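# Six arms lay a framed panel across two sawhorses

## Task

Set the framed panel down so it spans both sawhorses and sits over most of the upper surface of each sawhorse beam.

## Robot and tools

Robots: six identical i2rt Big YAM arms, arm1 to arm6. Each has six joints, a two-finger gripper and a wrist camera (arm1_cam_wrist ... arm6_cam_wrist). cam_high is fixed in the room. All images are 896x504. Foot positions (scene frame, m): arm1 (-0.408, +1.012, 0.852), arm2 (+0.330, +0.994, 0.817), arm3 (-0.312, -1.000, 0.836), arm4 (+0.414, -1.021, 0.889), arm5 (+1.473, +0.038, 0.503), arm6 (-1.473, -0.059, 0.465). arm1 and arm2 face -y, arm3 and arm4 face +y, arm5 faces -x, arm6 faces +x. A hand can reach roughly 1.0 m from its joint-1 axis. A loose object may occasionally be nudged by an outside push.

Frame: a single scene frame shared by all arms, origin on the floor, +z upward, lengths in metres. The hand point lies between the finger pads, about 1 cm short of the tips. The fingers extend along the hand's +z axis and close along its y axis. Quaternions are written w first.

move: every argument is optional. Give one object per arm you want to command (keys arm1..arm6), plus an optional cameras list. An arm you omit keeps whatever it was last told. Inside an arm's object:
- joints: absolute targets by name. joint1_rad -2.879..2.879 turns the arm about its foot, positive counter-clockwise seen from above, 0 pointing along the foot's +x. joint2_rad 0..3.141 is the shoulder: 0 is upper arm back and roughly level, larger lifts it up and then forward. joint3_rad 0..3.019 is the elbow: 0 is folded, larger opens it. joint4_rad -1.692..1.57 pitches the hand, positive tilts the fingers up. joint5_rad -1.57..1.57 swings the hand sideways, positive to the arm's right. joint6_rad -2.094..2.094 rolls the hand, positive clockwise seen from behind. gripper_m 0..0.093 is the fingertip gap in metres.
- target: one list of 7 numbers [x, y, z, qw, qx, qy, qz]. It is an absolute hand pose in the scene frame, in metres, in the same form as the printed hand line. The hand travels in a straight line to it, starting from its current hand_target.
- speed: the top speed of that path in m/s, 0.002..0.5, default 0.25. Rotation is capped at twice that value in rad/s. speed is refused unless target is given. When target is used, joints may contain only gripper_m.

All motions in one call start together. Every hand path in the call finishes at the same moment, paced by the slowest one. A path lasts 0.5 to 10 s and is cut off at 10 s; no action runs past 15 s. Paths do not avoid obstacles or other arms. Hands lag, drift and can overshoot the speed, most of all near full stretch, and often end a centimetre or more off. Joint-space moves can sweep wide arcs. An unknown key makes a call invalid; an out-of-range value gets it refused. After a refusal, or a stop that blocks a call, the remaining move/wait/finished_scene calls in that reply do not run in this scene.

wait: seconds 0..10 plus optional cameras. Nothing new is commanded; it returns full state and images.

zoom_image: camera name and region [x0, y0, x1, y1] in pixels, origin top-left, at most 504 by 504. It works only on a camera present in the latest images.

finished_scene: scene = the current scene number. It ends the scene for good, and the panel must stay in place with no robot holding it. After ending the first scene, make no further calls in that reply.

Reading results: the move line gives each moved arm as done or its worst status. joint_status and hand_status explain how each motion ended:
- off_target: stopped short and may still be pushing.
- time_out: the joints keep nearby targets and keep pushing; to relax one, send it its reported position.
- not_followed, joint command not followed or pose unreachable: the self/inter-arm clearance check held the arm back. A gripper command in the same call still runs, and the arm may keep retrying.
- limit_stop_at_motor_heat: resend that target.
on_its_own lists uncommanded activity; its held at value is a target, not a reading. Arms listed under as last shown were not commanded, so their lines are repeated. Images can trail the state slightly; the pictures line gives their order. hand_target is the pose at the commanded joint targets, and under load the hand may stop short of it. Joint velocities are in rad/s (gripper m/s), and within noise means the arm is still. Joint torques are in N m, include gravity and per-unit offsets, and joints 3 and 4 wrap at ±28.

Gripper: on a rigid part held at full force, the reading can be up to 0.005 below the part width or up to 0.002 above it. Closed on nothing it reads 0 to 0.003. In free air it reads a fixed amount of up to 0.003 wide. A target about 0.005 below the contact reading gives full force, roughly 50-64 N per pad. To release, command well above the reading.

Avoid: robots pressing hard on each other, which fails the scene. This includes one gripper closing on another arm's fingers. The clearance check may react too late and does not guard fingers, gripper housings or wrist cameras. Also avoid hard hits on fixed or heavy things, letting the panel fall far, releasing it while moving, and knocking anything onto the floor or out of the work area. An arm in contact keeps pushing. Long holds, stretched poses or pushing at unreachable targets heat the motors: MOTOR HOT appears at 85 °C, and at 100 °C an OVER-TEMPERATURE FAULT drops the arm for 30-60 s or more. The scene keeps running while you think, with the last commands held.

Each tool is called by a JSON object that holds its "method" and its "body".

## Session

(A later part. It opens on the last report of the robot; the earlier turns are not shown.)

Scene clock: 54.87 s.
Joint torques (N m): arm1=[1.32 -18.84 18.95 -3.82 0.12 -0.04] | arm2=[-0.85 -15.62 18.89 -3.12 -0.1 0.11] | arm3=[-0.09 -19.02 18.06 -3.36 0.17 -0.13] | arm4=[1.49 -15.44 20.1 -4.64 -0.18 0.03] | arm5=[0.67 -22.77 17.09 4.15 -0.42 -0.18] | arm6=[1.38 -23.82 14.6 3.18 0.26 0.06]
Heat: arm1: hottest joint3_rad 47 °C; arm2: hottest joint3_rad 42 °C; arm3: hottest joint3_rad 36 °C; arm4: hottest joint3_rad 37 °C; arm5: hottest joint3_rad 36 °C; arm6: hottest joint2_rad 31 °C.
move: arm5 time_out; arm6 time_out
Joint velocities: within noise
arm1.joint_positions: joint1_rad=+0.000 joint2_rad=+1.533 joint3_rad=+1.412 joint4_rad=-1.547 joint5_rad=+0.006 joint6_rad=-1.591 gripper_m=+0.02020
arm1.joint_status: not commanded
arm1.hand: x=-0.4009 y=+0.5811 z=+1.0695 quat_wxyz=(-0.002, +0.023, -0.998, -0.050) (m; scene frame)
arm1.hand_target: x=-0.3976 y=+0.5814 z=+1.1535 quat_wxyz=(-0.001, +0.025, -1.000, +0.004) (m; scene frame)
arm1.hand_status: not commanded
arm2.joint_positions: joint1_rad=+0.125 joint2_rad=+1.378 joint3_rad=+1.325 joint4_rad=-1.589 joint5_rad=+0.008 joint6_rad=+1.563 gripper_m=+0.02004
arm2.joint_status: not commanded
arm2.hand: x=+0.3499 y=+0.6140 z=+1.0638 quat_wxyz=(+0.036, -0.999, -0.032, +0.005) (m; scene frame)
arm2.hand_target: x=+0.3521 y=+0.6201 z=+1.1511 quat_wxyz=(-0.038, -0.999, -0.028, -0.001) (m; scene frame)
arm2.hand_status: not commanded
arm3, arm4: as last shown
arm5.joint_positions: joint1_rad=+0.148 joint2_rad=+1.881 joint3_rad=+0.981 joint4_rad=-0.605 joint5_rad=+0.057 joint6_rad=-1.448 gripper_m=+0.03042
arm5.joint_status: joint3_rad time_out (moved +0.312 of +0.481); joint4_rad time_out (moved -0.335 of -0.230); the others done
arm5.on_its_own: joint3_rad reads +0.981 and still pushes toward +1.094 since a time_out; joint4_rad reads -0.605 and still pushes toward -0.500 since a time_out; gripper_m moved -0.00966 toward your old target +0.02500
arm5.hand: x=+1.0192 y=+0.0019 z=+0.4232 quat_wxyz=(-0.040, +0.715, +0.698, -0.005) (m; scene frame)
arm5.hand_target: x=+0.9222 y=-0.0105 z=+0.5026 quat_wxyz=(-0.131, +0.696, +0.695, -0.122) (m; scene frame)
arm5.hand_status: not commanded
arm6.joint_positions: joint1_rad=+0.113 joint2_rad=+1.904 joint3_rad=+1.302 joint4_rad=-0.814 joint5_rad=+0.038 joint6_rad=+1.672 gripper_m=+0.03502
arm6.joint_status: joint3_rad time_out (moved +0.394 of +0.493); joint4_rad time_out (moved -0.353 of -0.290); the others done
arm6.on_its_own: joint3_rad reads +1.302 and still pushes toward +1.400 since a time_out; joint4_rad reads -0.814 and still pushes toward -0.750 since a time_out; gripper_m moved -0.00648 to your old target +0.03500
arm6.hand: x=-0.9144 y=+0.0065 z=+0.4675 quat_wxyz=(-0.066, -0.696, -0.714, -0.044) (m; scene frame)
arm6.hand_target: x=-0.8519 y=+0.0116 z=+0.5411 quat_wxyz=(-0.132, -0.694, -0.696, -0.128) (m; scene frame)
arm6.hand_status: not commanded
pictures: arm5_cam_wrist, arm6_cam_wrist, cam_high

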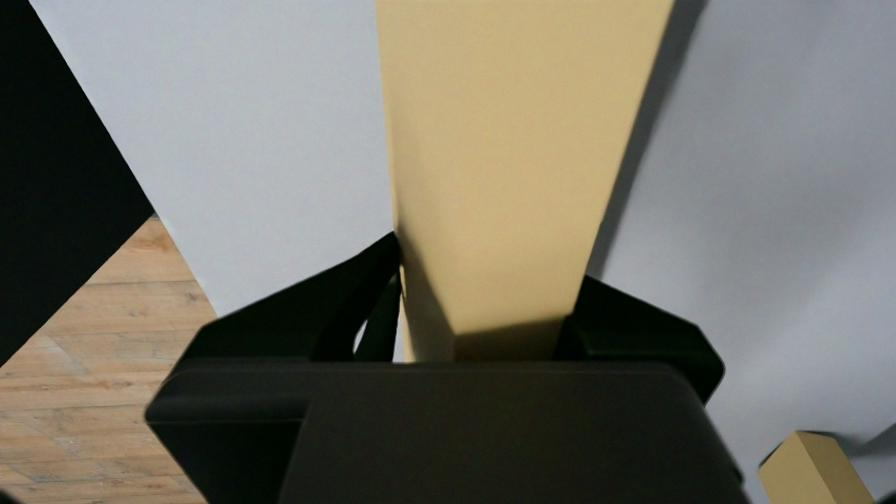

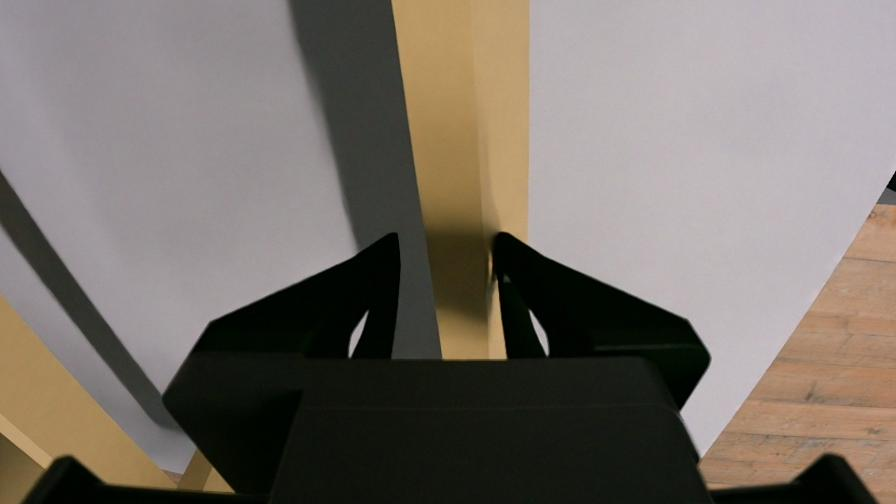

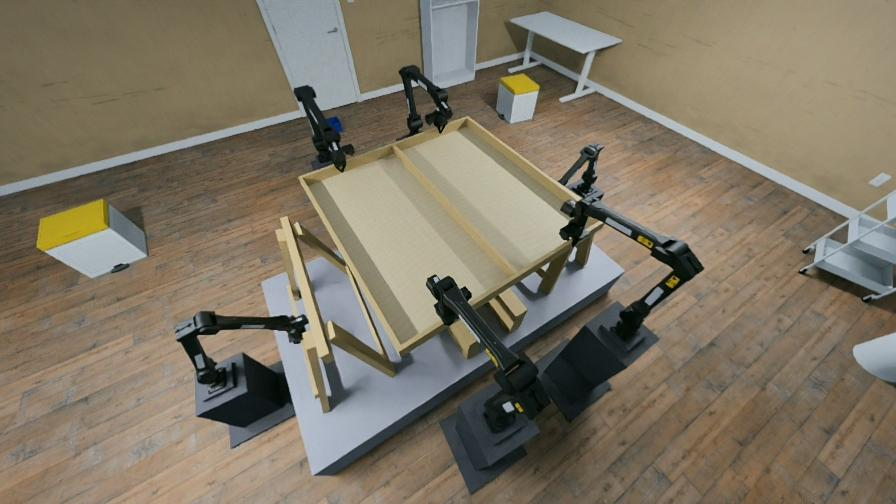

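{"method": "move", "body": {"arm6": {"target":[-0.925,0.0,0.425,0.153,0.69,0.69,0.153],"joints":{"gripper_m":0.06},"speed":0.1}, "arm5": {"target":[1.02,0.0,0.42,-0.153,0.69,0.69,-0.153],"joints":{"gripper_m":0.05},"speed":0.1}}}

Scene clock: 61.10 s.
Joint torques (N m): arm1=[1.26 -18.84 18.95 -3.82 0.12 -0.04] | arm2=[-0.85 -15.56 18.91 -3.14 -0.1 0.11] | arm3=[-0.09 -19.08 18.04 -3.36 0.17 -0.12] | arm4=[1.49 -15.44 20.08 -4.67 -0.19 0.03] | arm5=[0.5 -9.82 6.22 2.81 -0.11 -0.06] | arm6=[1.26 -15.15 5.74 1.74 0.31 -0.02]
Heat: arm1: hottest joint3_rad 50 °C; arm2: hottest joint3_rad 44 °C; arm3: hottest joint3_rad 37 °C; arm4: hottest joint3_rad 38 °C; arm5: hottest joint3_rad 37 °C; arm6: hottest joint2_rad 32 °C.
move: arm5 off_target; arm6 done
Joint velocities: within noise
arm1, arm2, arm3, arm4: as last shown
arm5.joint_positions: joint1_rad=+0.148 joint2_rad=+1.756 joint3_rad=+0.708 joint4_rad=-0.086 joint5_rad=+0.044 joint6_rad=-1.463 gripper_m=+0.05007
arm5.joint_status: all done
arm5.hand: x=+1.0212 y=-0.0003 z=+0.4338 quat_wxyz=(-0.150, +0.696, +0.685, -0.152) (m; scene frame)
arm5.hand_target: x=+1.0208 y=+0.0001 z=+0.4205 quat_wxyz=(-0.153, +0.690, +0.690, -0.152) (m; scene frame)
arm5.hand_status: off_target (0.014 m and 1.0 deg from the pose sent, 0.004 m and 21.6 deg at the start; pose on its path clipped on 7 of 63 steps)
arm6.joint_positions: joint1_rad=+0.112 joint2_rad=+1.843 joint3_rad=+1.012 joint4_rad=-0.300 joint5_rad=+0.039 joint6_rad=+1.675 gripper_m=+0.05993
arm6.joint_status: all done
arm6.hand: x=-0.9252 y=+0.0041 z=+0.4332 quat_wxyz=(-0.153, -0.684, -0.696, -0.154) (m; scene frame)
arm6.hand_target: x=-0.9252 y=+0.0000 z=+0.4251 quat_wxyz=(-0.153, -0.690, -0.690, -0.153) (m; scene frame)
arm6.hand_status: done (0.009 m and 1.0 deg from the pose sent, 0.044 m and 16.3 deg at the start)
pictures: arm1_cam_wrist, arm2_cam_wrist, arm3_cam_wrist, arm4_cam_wrist, arm5_cam_wrist, arm6_cam_wrist, cam_high

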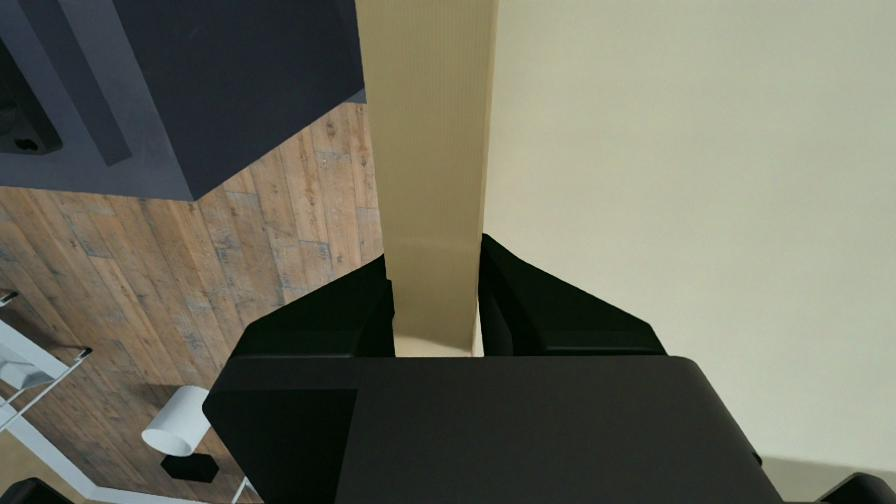

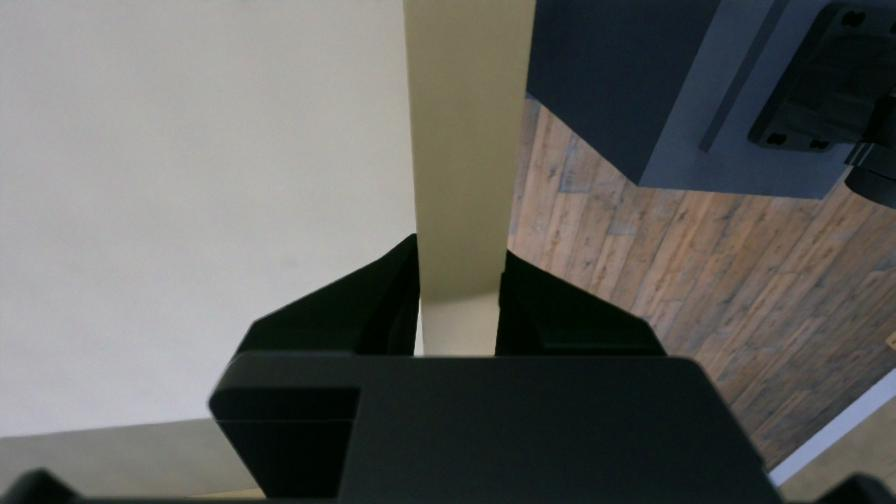

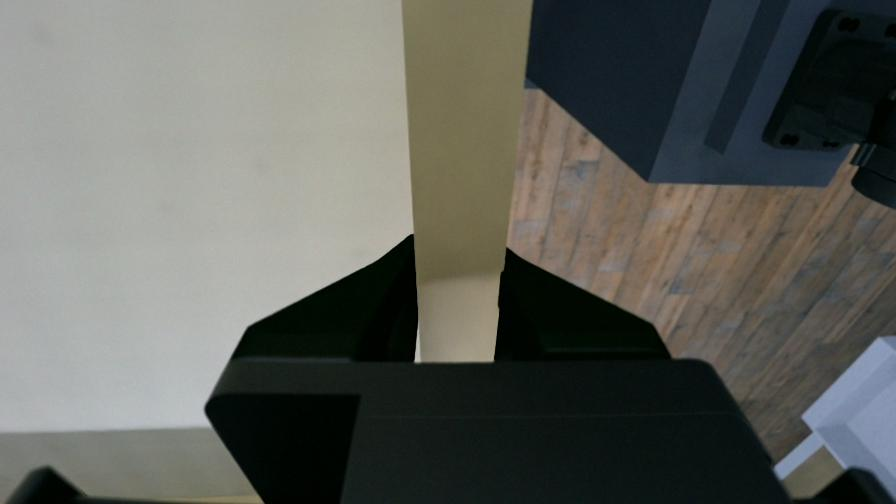

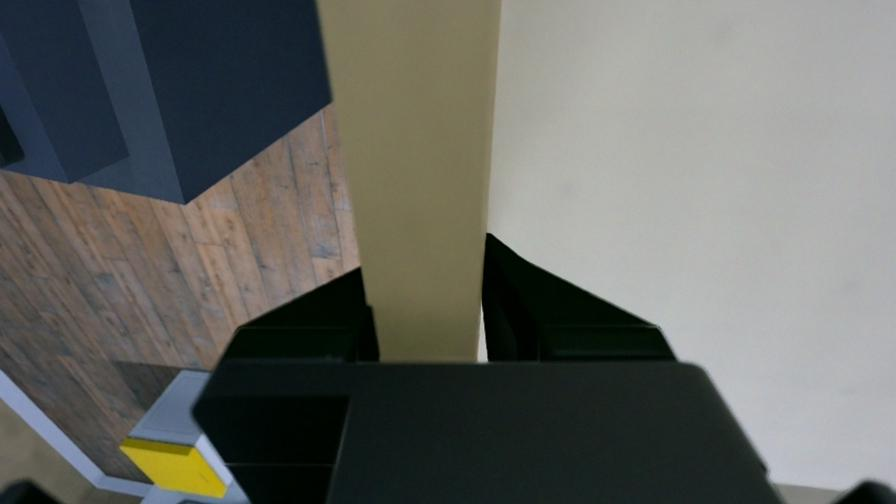

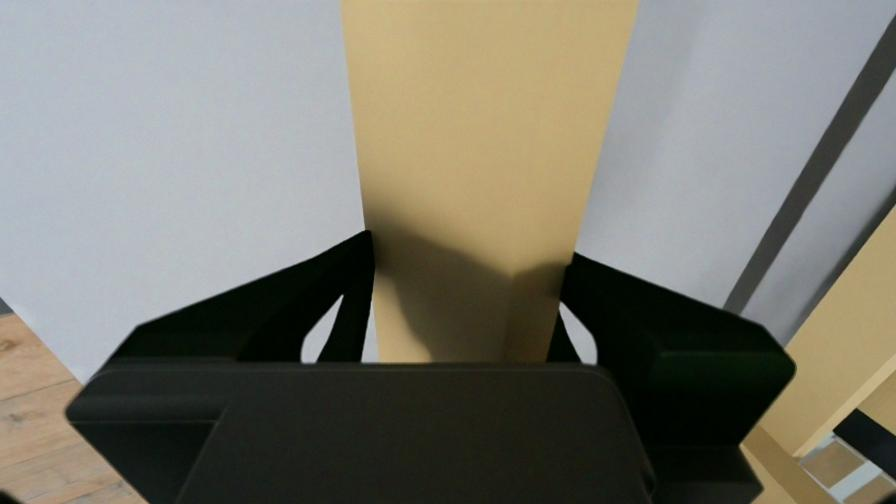

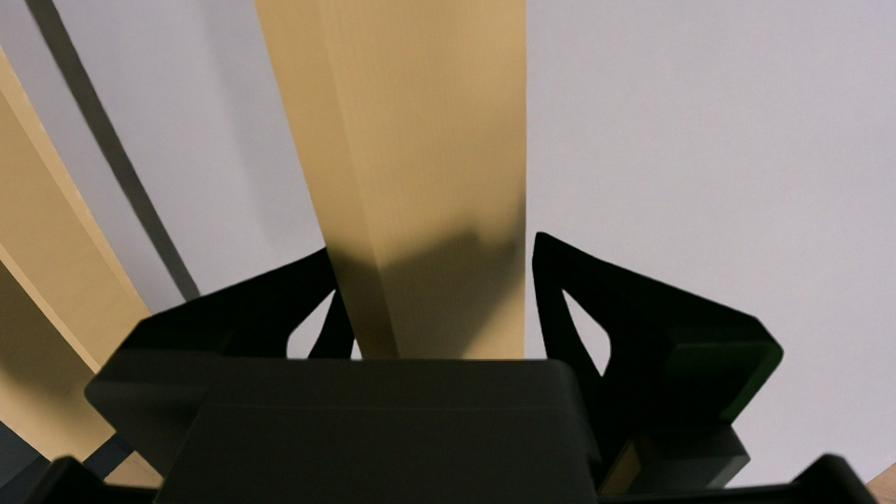

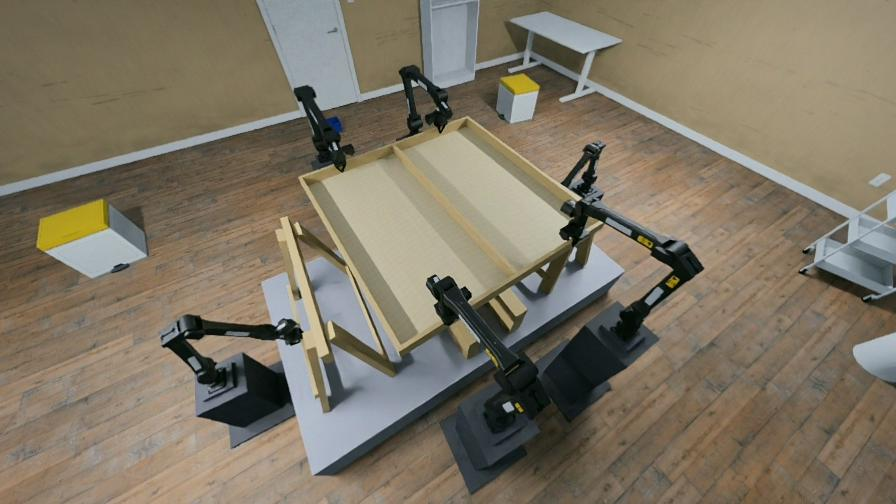

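{"method": "move", "body": {"arm6": {"joints":{"joint2_rad":2.12,"joint3_rad":1.6,"joint4_rad":-0.45,"gripper_m":0.035}}, "arm5": {"joints":{"joint2_rad":2.08,"joint3_rad":1.4,"joint4_rad":-0.35,"gripper_m":0.035}}, "cameras": ["arm5_cam_wrist","arm6_cam_wrist","cam_high"]}}

Scene clock: 64.40 s.
Joint torques (N m): arm1=[1.32 -18.84 18.95 -3.82 0.12 -0.03] | arm2=[-0.91 -15.56 18.89 -3.12 -0.1 0.11] | arm3=[-0.09 -19.08 18.04 -3.36 0.17 -0.12] | arm4=[1.44 -15.38 20.11 -4.7 -0.19 0.03] | arm5=[0.67 -20.72 18 5.26 0.01 -0.08] | arm6=[1.14 -21.83 14.31 5.94 0.86 0.54]
Heat: arm1: hottest joint3_rad 52 °C; arm2: hottest joint3_rad 46 °C; arm3: hottest joint3_rad 38 °C; arm4: hottest joint3_rad 39 °C; arm5: hottest joint3_rad 37 °C; arm6: hottest joint2_rad 32 °C.
move: arm5 time_out; arm6 time_out
Joint velocities: within noise
arm1, arm2, arm3, arm4: as last shown
arm5.joint_positions: joint1_rad=+0.145 joint2_rad=+2.082 joint3_rad=+1.292 joint4_rad=-0.474 joint5_rad=+0.041 joint6_rad=-1.463 gripper_m=+0.04214
arm5.joint_status: joint3_rad time_out (moved +0.583 of +0.692); joint4_rad time_out (moved -0.388 of -0.264); gripper_m off_target (ended at +0.04217, target +0.03500); the others done
arm5.on_its_own: joint3_rad reads +1.292 and still pushes toward +1.400 since a time_out; joint4_rad reads -0.474 and still pushes toward -0.350 since a time_out
arm5.hand: x=+0.8662 y=-0.0144 z=+0.4177 quat_wxyz=(-0.109, +0.705, +0.693, -0.103) (m; scene frame)
arm5.hand_target: x=+0.7857 y=-0.0235 z=+0.4724 quat_wxyz=(-0.183, +0.683, +0.681, -0.190) (m; scene frame)
arm5.hand_status: not commanded
arm6.joint_positions: joint1_rad=+0.114 joint2_rad=+2.112 joint3_rad=+1.509 joint4_rad=-0.573 joint5_rad=+0.027 joint6_rad=+1.621 gripper_m=+0.04242
arm6.joint_status: joint3_rad time_out (moved +0.497 of +0.588); joint4_rad time_out (moved -0.273 of -0.150); gripper_m off_target (ended at +0.04245, target +0.03500); the others done
arm6.on_its_own: joint3_rad reads +1.509 and still pushes toward +1.600 since a time_out; joint4_rad reads -0.573 and still pushes toward -0.450 since a time_out; joint6_rad reads +1.621 and still pushes toward +1.686 since a time_out
arm6.hand: x=-0.7937 y=+0.0246 z=+0.4367 quat_wxyz=(-0.138, -0.666, -0.720, -0.137) (m; scene frame)
arm6.hand_target: x=-0.7290 y=+0.0247 z=+0.4860 quat_wxyz=(-0.202, -0.677, -0.675, -0.216) (m; scene frame)
arm6.hand_status: not commanded
pictures: arm5_cam_wrist, arm6_cam_wrist, cam_high

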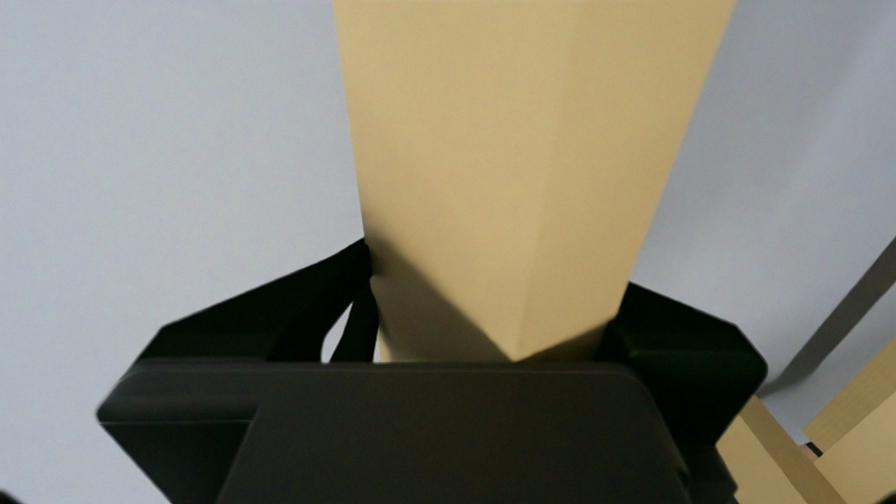

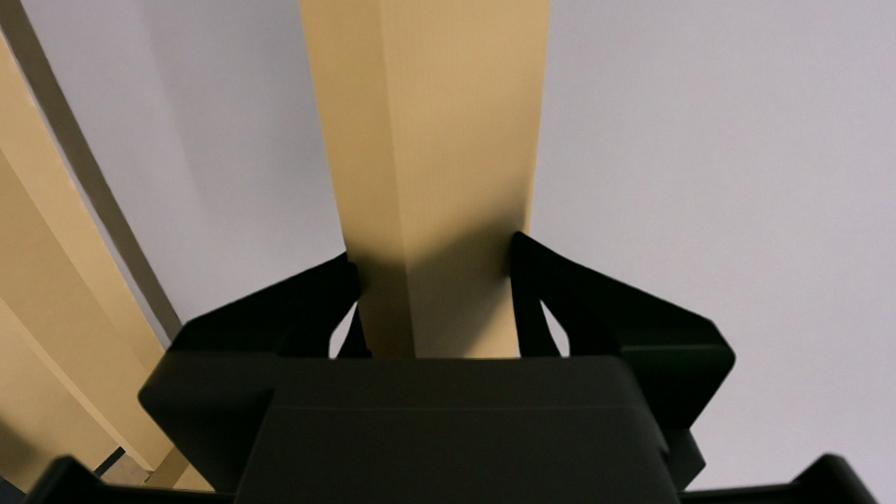

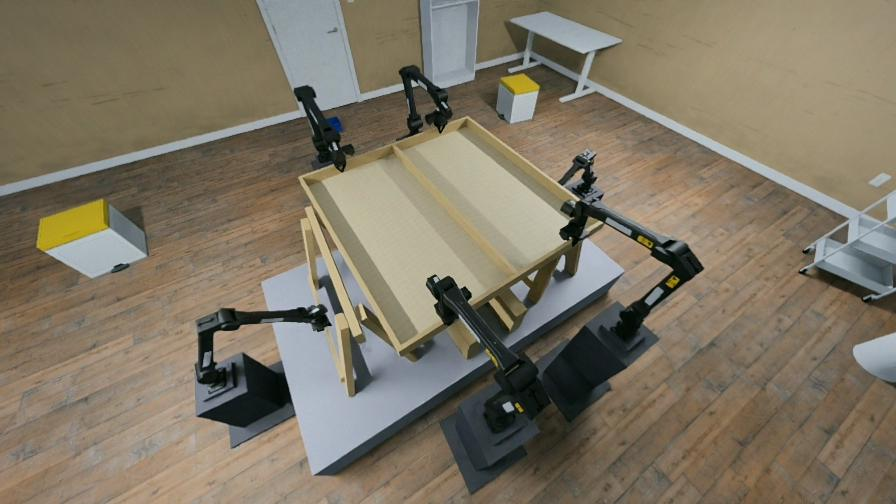

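{"method": "move", "body": {"arm6": {"joints":{"joint2_rad":2.26,"joint3_rad":1.87,"joint4_rad":-0.56}}, "arm5": {"joints":{"joint2_rad":2.34,"joint3_rad":1.82,"joint4_rad":-0.5}}, "cameras": ["arm5_cam_wrist","arm6_cam_wrist","cam_high"]}}

Scene clock: 67.17 s.
Joint torques (N m): arm1=[1.32 -18.84 18.96 -3.81 0.12 -0.04] | arm2=[-0.91 -15.56 18.89 -3.14 -0.11 0.11] | arm3=[-0.03 -19.08 18.04 -3.36 0.17 -0.13] | arm4=[1.67 -15.44 20.05 -4.7 -0.19 0.03] | arm5=[0.73 -21.71 19.11 6.43 0.18 -0.06] | arm6=[1.14 -23.82 16.46 5.35 0.74 0.5]
Heat: arm1: hottest joint3_rad 53 °C; arm2: hottest joint3_rad 46 °C; arm3: hottest joint3_rad 39 °C; arm4: hottest joint3_rad 39 °C; arm5: hottest joint3_rad 38 °C; arm6: hottest joint3_rad 33 °C.
move: arm5 time_out; arm6 time_out
Joint velocities: within noise
arm1, arm2, arm3, arm4: as last shown
arm5.joint_positions: joint1_rad=+0.144 joint2_rad=+2.301 joint3_rad=+1.717 joint4_rad=-0.656 joint5_rad=+0.037 joint6_rad=-1.465 gripper_m=+0.04312
arm5.joint_status: joint3_rad time_out (moved +0.425 of +0.528); joint4_rad time_out (moved -0.182 of -0.026); the others done
arm5.on_its_own: joint3_rad reads +1.717 and still pushes toward +1.820 since a time_out; joint4_rad reads -0.656 and still pushes toward -0.500 since a time_out
arm5.hand: x=+0.7524 y=-0.0260 z=+0.4189 quat_wxyz=(-0.115, +0.703, +0.693, -0.113) (m; scene frame)
arm5.hand_target: x=+0.6815 y=-0.0341 z=+0.4504 quat_wxyz=(-0.186, +0.682, +0.680, -0.194) (m; scene frame)
arm5.hand_status: not commanded
arm6.joint_positions: joint1_rad=+0.114 joint2_rad=+2.247 joint3_rad=+1.758 joint4_rad=-0.668 joint5_rad=+0.030 joint6_rad=+1.624 gripper_m=+0.04284
arm6.joint_status: joint3_rad time_out (moved +0.249 of +0.361); joint4_rad time_out (moved -0.095 of +0.013); the others done
arm6.on_its_own: joint3_rad reads +1.758 and still pushes toward +1.870 since a time_out; joint4_rad reads -0.668 and still pushes toward -0.560 since a time_out; joint6_rad reads +1.624 and still pushes toward +1.686 since a time_out
arm6.hand: x=-0.7305 y=+0.0328 z=+0.4388 quat_wxyz=(-0.145, -0.666, -0.717, -0.144) (m; scene frame)
arm6.hand_target: x=-0.6660 y=+0.0328 z=+0.4946 quat_wxyz=(-0.207, -0.674, -0.673, -0.223) (m; scene frame)
arm6.hand_status: not commanded
pictures: arm5_cam_wrist, arm6_cam_wrist, cam_high

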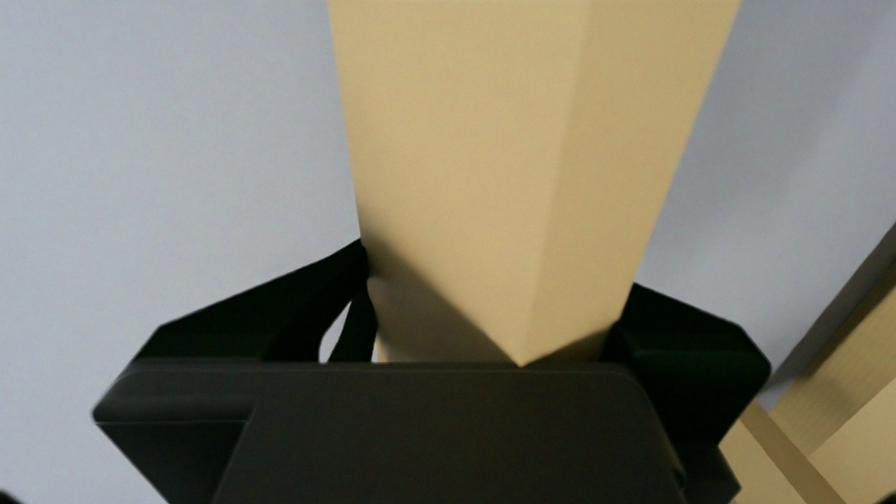

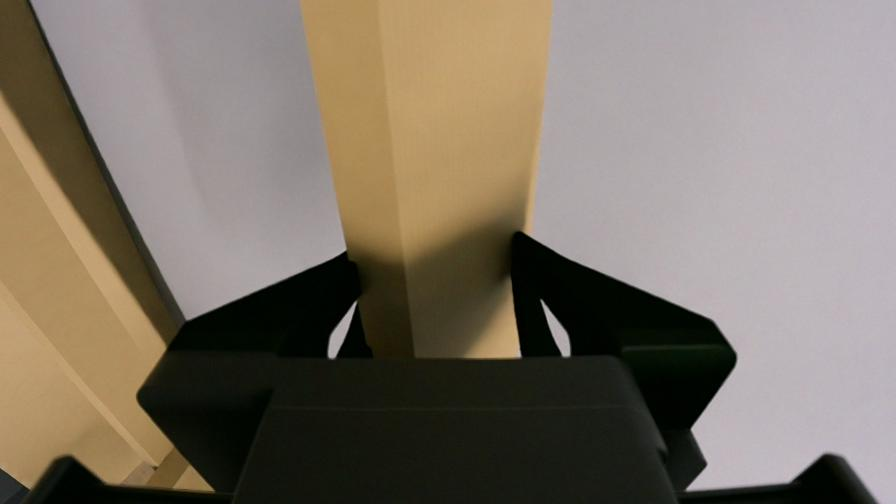

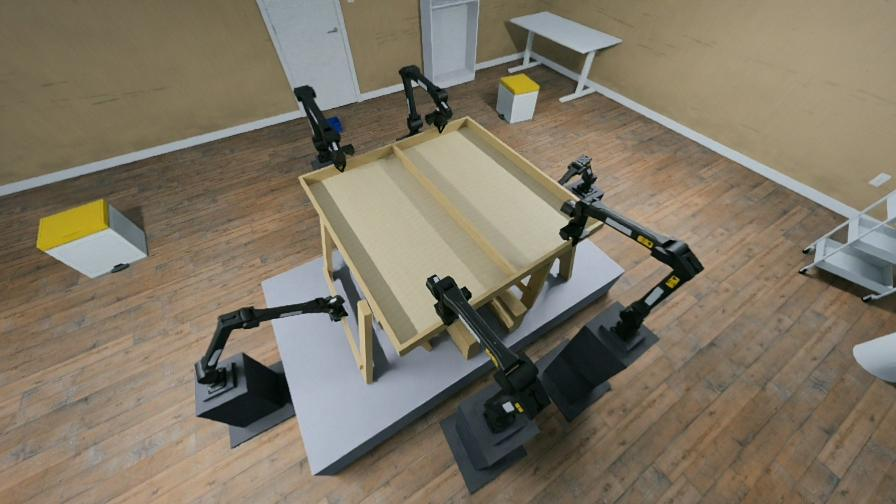

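{"method": "move", "body": {"arm6": {"joints":{"joint2_rad":2.29,"joint3_rad":1.95,"joint4_rad":-0.58}}, "arm5": {"joints":{"joint2_rad":2.43,"joint3_rad":2.04,"joint4_rad":-0.55}}, "cameras": ["arm5_cam_wrist","arm6_cam_wrist","cam_high"]}}

Scene clock: 69.60 s.
Joint torques (N m): arm1=[1.26 -18.84 18.95 -3.81 0.12 -0.04] | arm2=[-0.85 -15.56 18.89 -3.12 -0.1 0.11] | arm3=[-0.09 -19.08 18.06 -3.36 0.17 -0.13] | arm4=[1.49 -15.5 20.11 -4.7 -0.18 0.03] | arm5=[0.73 -23.71 20.63 6.39 0.19 -0.04] | arm6=[1.08 -24.18 16.61 5.53 0.68 0.5]
Heat: arm1: hottest joint3_rad 54 °C; arm2: hottest joint3_rad 47 °C; arm3: hottest joint3_rad 39 °C; arm4: hottest joint3_rad 40 °C; arm5: hottest joint3_rad 39 °C; arm6: hottest joint3_rad 33 °C.
move: arm5 time_out; arm6 time_out
Joint velocities: within noise
arm1, arm2, arm3, arm4: as last shown
arm5.joint_positions: joint1_rad=+0.144 joint2_rad=+2.395 joint3_rad=+1.901 joint4_rad=-0.704 joint5_rad=+0.037 joint6_rad=-1.467 gripper_m=+0.04470
arm5.joint_status: joint3_rad time_out (moved +0.184 of +0.323); joint4_rad time_out (moved -0.048 of +0.106); the others done
arm5.on_its_own: joint3_rad reads +1.901 and still pushes toward +2.013 since a time_out; joint4_rad reads -0.704 and still pushes toward -0.550 since a time_out
arm5.hand: x=+0.7045 y=-0.0307 z=+0.4219 quat_wxyz=(-0.128, +0.700, +0.691, -0.129) (m; scene frame)
arm5.hand_target: x=+0.6339 y=-0.0389 z=+0.4636 quat_wxyz=(-0.202, +0.677, +0.674, -0.213) (m; scene frame)
arm5.hand_status: not commanded
arm6.joint_positions: joint1_rad=+0.114 joint2_rad=+2.275 joint3_rad=+1.812 joint4_rad=-0.693 joint5_rad=+0.031 joint6_rad=+1.625 gripper_m=+0.04284
arm6.joint_status: joint3_rad time_out (moved +0.054 of +0.192); joint4_rad time_out (moved -0.025 of +0.088); the others done
arm6.on_its_own: joint3_rad reads +1.812 and still pushes toward +1.925 since a time_out; joint4_rad reads -0.693 and still pushes toward -0.580 since a time_out; joint6_rad reads +1.625 and still pushes toward +1.686 since a time_out
arm6.hand: x=-0.7187 y=+0.0341 z=+0.4394 quat_wxyz=(-0.146, -0.667, -0.717, -0.144) (m; scene frame)
arm6.hand_target: x=-0.6544 y=+0.0342 z=+0.4949 quat_wxyz=(-0.209, -0.674, -0.672, -0.225) (m; scene frame)
arm6.hand_status: not commanded
pictures: arm5_cam_wrist, arm6_cam_wrist, cam_high

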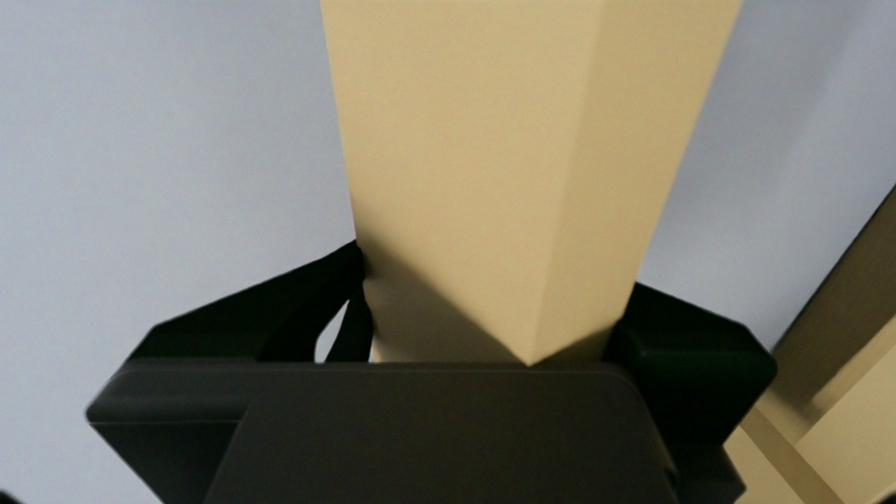

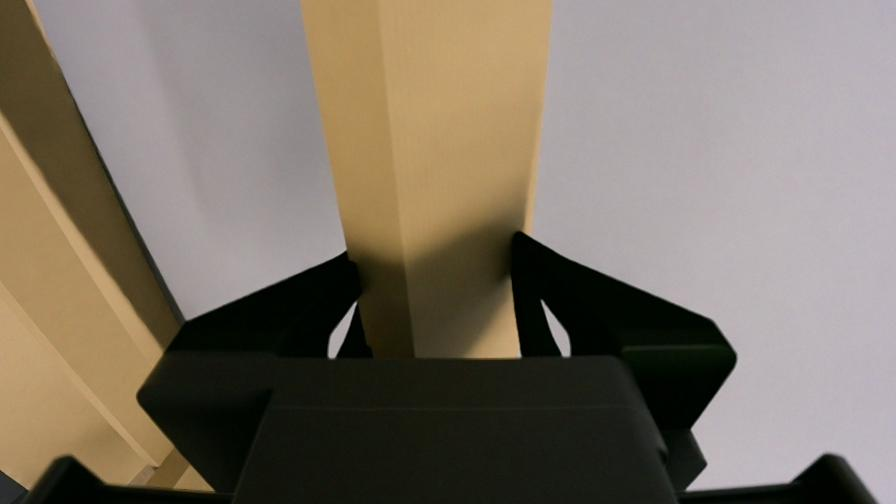

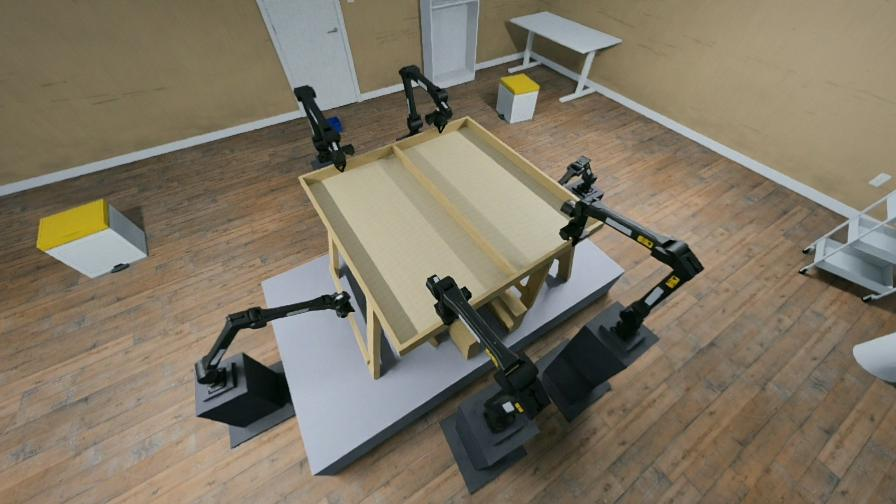

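{"method": "move", "body": {"arm6": {"joints":{"gripper_m":0.075,"joint2_rad":2.25,"joint3_rad":1.80,"joint4_rad":-0.66,"joint6_rad":1.64}}, "arm5": {"joints":{"gripper_m":0.075,"joint2_rad":2.37,"joint3_rad":1.89,"joint4_rad":-0.66}}, "arm1": {"target":[-0.397,0.578,1.08,0,-0.025,1,0],"speed":0.05}, "arm2": {"target":[0.353,0.614,1.08,0,1,0.027,0],"speed":0.05}, "arm3": {"target":[-0.330,-0.618,1.08,0,-0.025,1,0],"speed":0.05}, "arm4": {"target":[0.40,-0.572,1.08,0,1,0.027,0],"speed":0.05}}}

Scene clock: 71.97 s.
Joint torques (N m): arm1=[1.2 -17.55 12.37 -1.33 0.24 -0.04] | arm2=[-0.79 -12.69 12.82 -1.65 0.08 0.14] | arm3=[-0.15 -18.08 11.64 -1.85 0.01 -0.14] | arm4=[1.55 -14.8 12.03 -2.02 -0.33 0.04] | arm5=[0.73 -28.34 10.02 1.29 -0.01 -0.03] | arm6=[1.14 -27.75 7.61 1.33 0.31 -0.05]
Heat: arm1: hottest joint3_rad 54 °C; arm2: hottest joint3_rad 47 °C; arm3: hottest joint3_rad 39 °C; arm4: hottest joint3_rad 40 °C; arm5: hottest joint3_rad 39 °C; arm6: hottest joint3_rad 33 °C.
move: arm1 off_target; arm2 off_target; arm3 off_target; arm4 off_target; arm5 done; arm6 done
Joint velocities: within noise
arm1.joint_positions: joint1_rad=+0.000 joint2_rad=+1.529 joint3_rad=+1.313 joint4_rad=-1.420 joint5_rad=+0.004 joint6_rad=-1.591 gripper_m=+0.01927
arm1.joint_status: not commanded
arm1.hand: x=-0.4000 y=+0.5809 z=+1.0335 quat_wxyz=(-0.003, +0.023, -0.999, -0.034) (m; scene frame)
arm1.hand_target: x=-0.3972 y=+0.5796 z=+1.0782 quat_wxyz=(+0.000, +0.025, -1.000, +0.000) (m; scene frame)
arm1.hand_status: off_target (0.047 m and 4.0 deg from the pose sent, 0.012 m and 5.8 deg at the start)
arm2.joint_positions: joint1_rad=+0.125 joint2_rad=+1.384 joint3_rad=+1.251 joint4_rad=-1.509 joint5_rad=+0.003 joint6_rad=+1.561 gripper_m=+0.01978
arm2.joint_status: not commanded
arm2.hand: x=+0.3506 y=+0.6147 z=+1.0335 quat_wxyz=(+0.036, -0.999, -0.033, +0.002) (m; scene frame)
arm2.hand_target: x=+0.3526 y=+0.6158 z=+1.0778 quat_wxyz=(+0.000, -1.000, -0.027, +0.000) (m; scene frame)
arm2.hand_status: off_target (0.047 m and 4.2 deg from the pose sent, 0.016 m and 4.2 deg at the start)
arm3.joint_positions: joint1_rad=+0.051 joint2_rad=+1.385 joint3_rad=+1.228 joint4_rad=-1.450 joint5_rad=+0.007 joint6_rad=+1.577 gripper_m=+0.01864
arm3.joint_status: not commanded
arm3.hand: x=-0.3286 y=-0.6099 z=+1.0375 quat_wxyz=(-0.001, +0.022, -0.999, +0.026) (m; scene frame)
arm3.hand_target: x=-0.3298 y=-0.6185 z=+1.0774 quat_wxyz=(+0.000, +0.025, -1.000, +0.000) (m; scene frame)
arm3.hand_status: off_target (0.043 m and 3.0 deg from the pose sent, 0.006 m and 4.3 deg at the start)
arm4.joint_positions: joint1_rad=+0.141 joint2_rad=+1.587 joint3_rad=+1.290 joint4_rad=-1.328 joint5_rad=+0.006 joint6_rad=-1.594 gripper_m=+0.02129
arm4.joint_status: not commanded
arm4.hand: x=+0.4029 y=-0.5747 z=+1.0417 quat_wxyz=(+0.022, +0.999, +0.026, +0.003) (m; scene frame)
arm4.hand_target: x=+0.4001 y=-0.5730 z=+1.0787 quat_wxyz=(+0.000, +1.000, +0.027, +0.000) (m; scene frame)
arm4.hand_status: off_target (0.038 m and 2.6 deg from the pose sent, 0.008 m and 4.2 deg at the start)
arm5.joint_positions: joint1_rad=+0.144 joint2_rad=+2.389 joint3_rad=+1.897 joint4_rad=-0.666 joint5_rad=+0.042 joint6_rad=-1.467 gripper_m=+0.07492
arm5.joint_status: all done
arm5.hand: x=+0.6959 y=-0.0308 z=+0.4288 quat_wxyz=(-0.143, +0.698, +0.687, -0.143) (m; scene frame)
arm5.hand_target: x=+0.6938 y=-0.0329 z=+0.4405 quat_wxyz=(-0.149, +0.691, +0.691, -0.148) (m; scene frame)
arm5.hand_status: not commanded
arm6.joint_positions: joint1_rad=+0.114 joint2_rad=+2.275 joint3_rad=+1.800 joint4_rad=-0.667 joint5_rad=+0.039 joint6_rad=+1.632 gripper_m=+0.07493
arm6.joint_status: all done
arm6.hand: x=-0.7178 y=+0.0321 z=+0.4365 quat_wxyz=(-0.153, -0.669, -0.712, -0.147) (m; scene frame)
arm6.hand_target: x=-0.7116 y=+0.0268 z=+0.4563 quat_wxyz=(-0.164, -0.672, -0.704, -0.159) (m; scene frame)
arm6.hand_status: not commanded
pictures: arm1_cam_wrist, arm2_cam_wrist, arm3_cam_wrist, arm4_cam_wrist, arm5_cam_wrist, arm6_cam_wrist, cam_high

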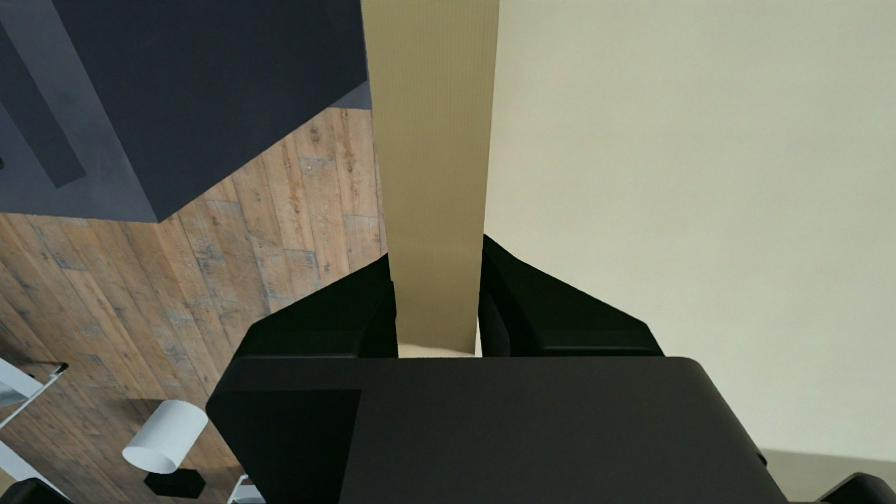

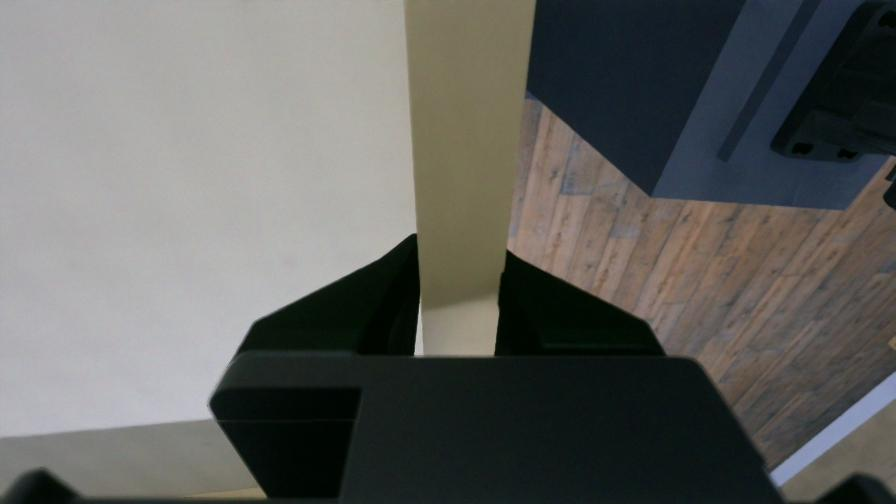

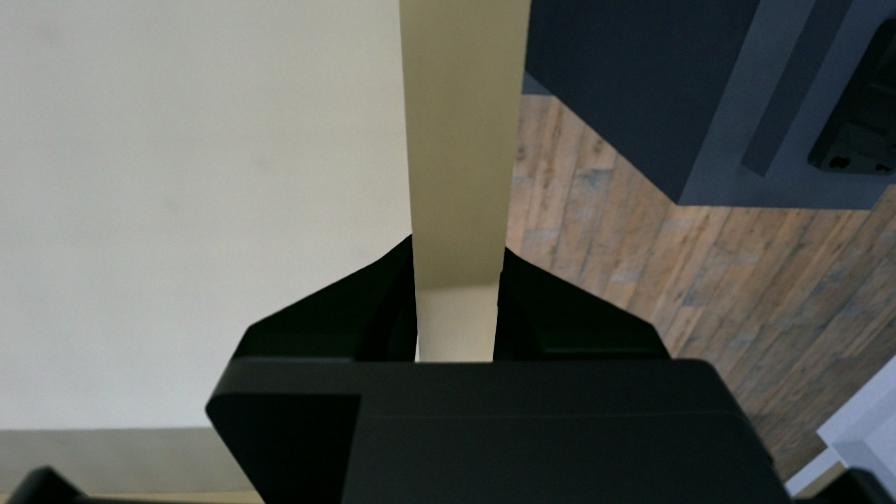

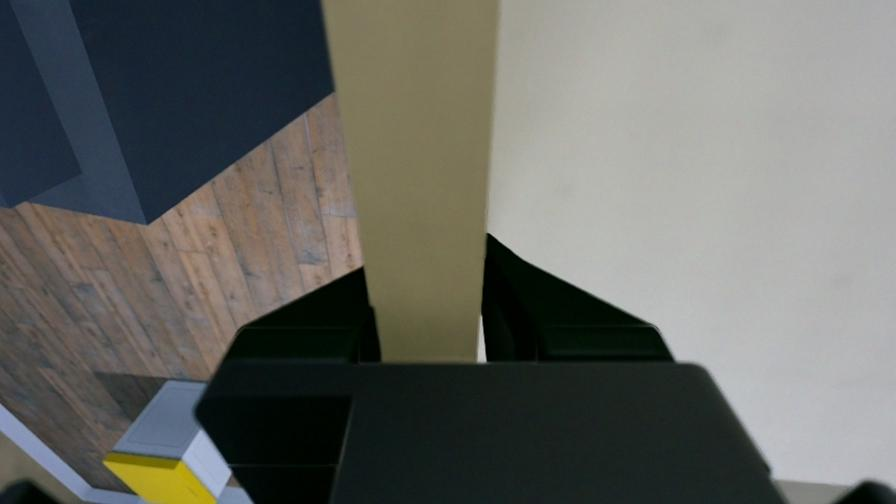

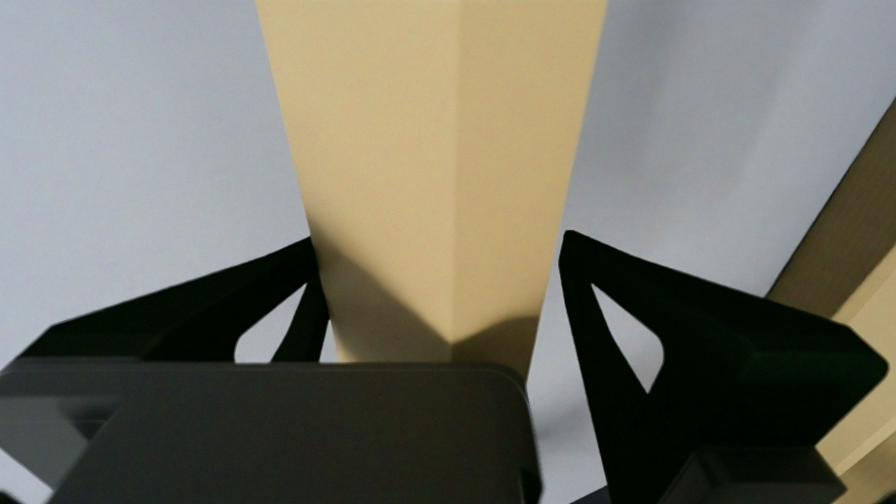

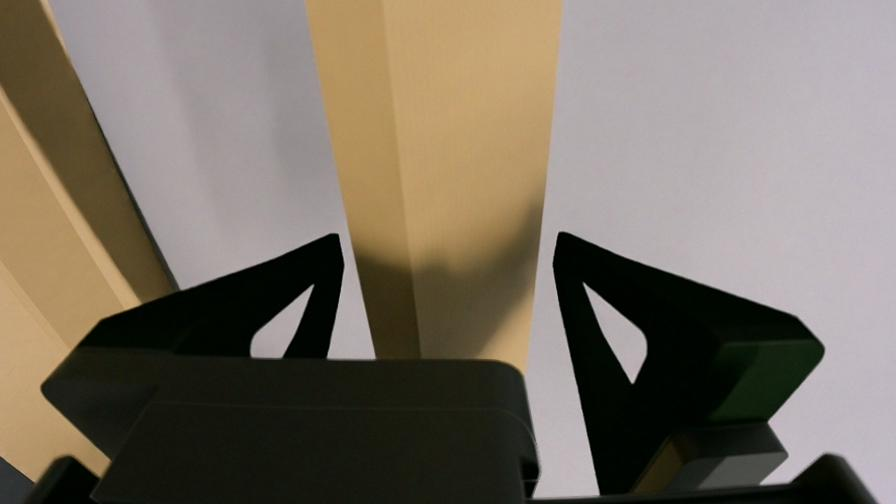

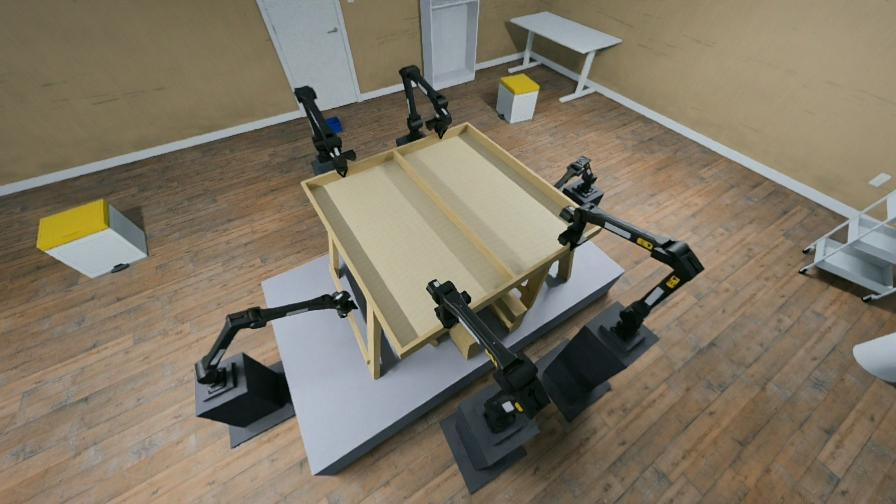

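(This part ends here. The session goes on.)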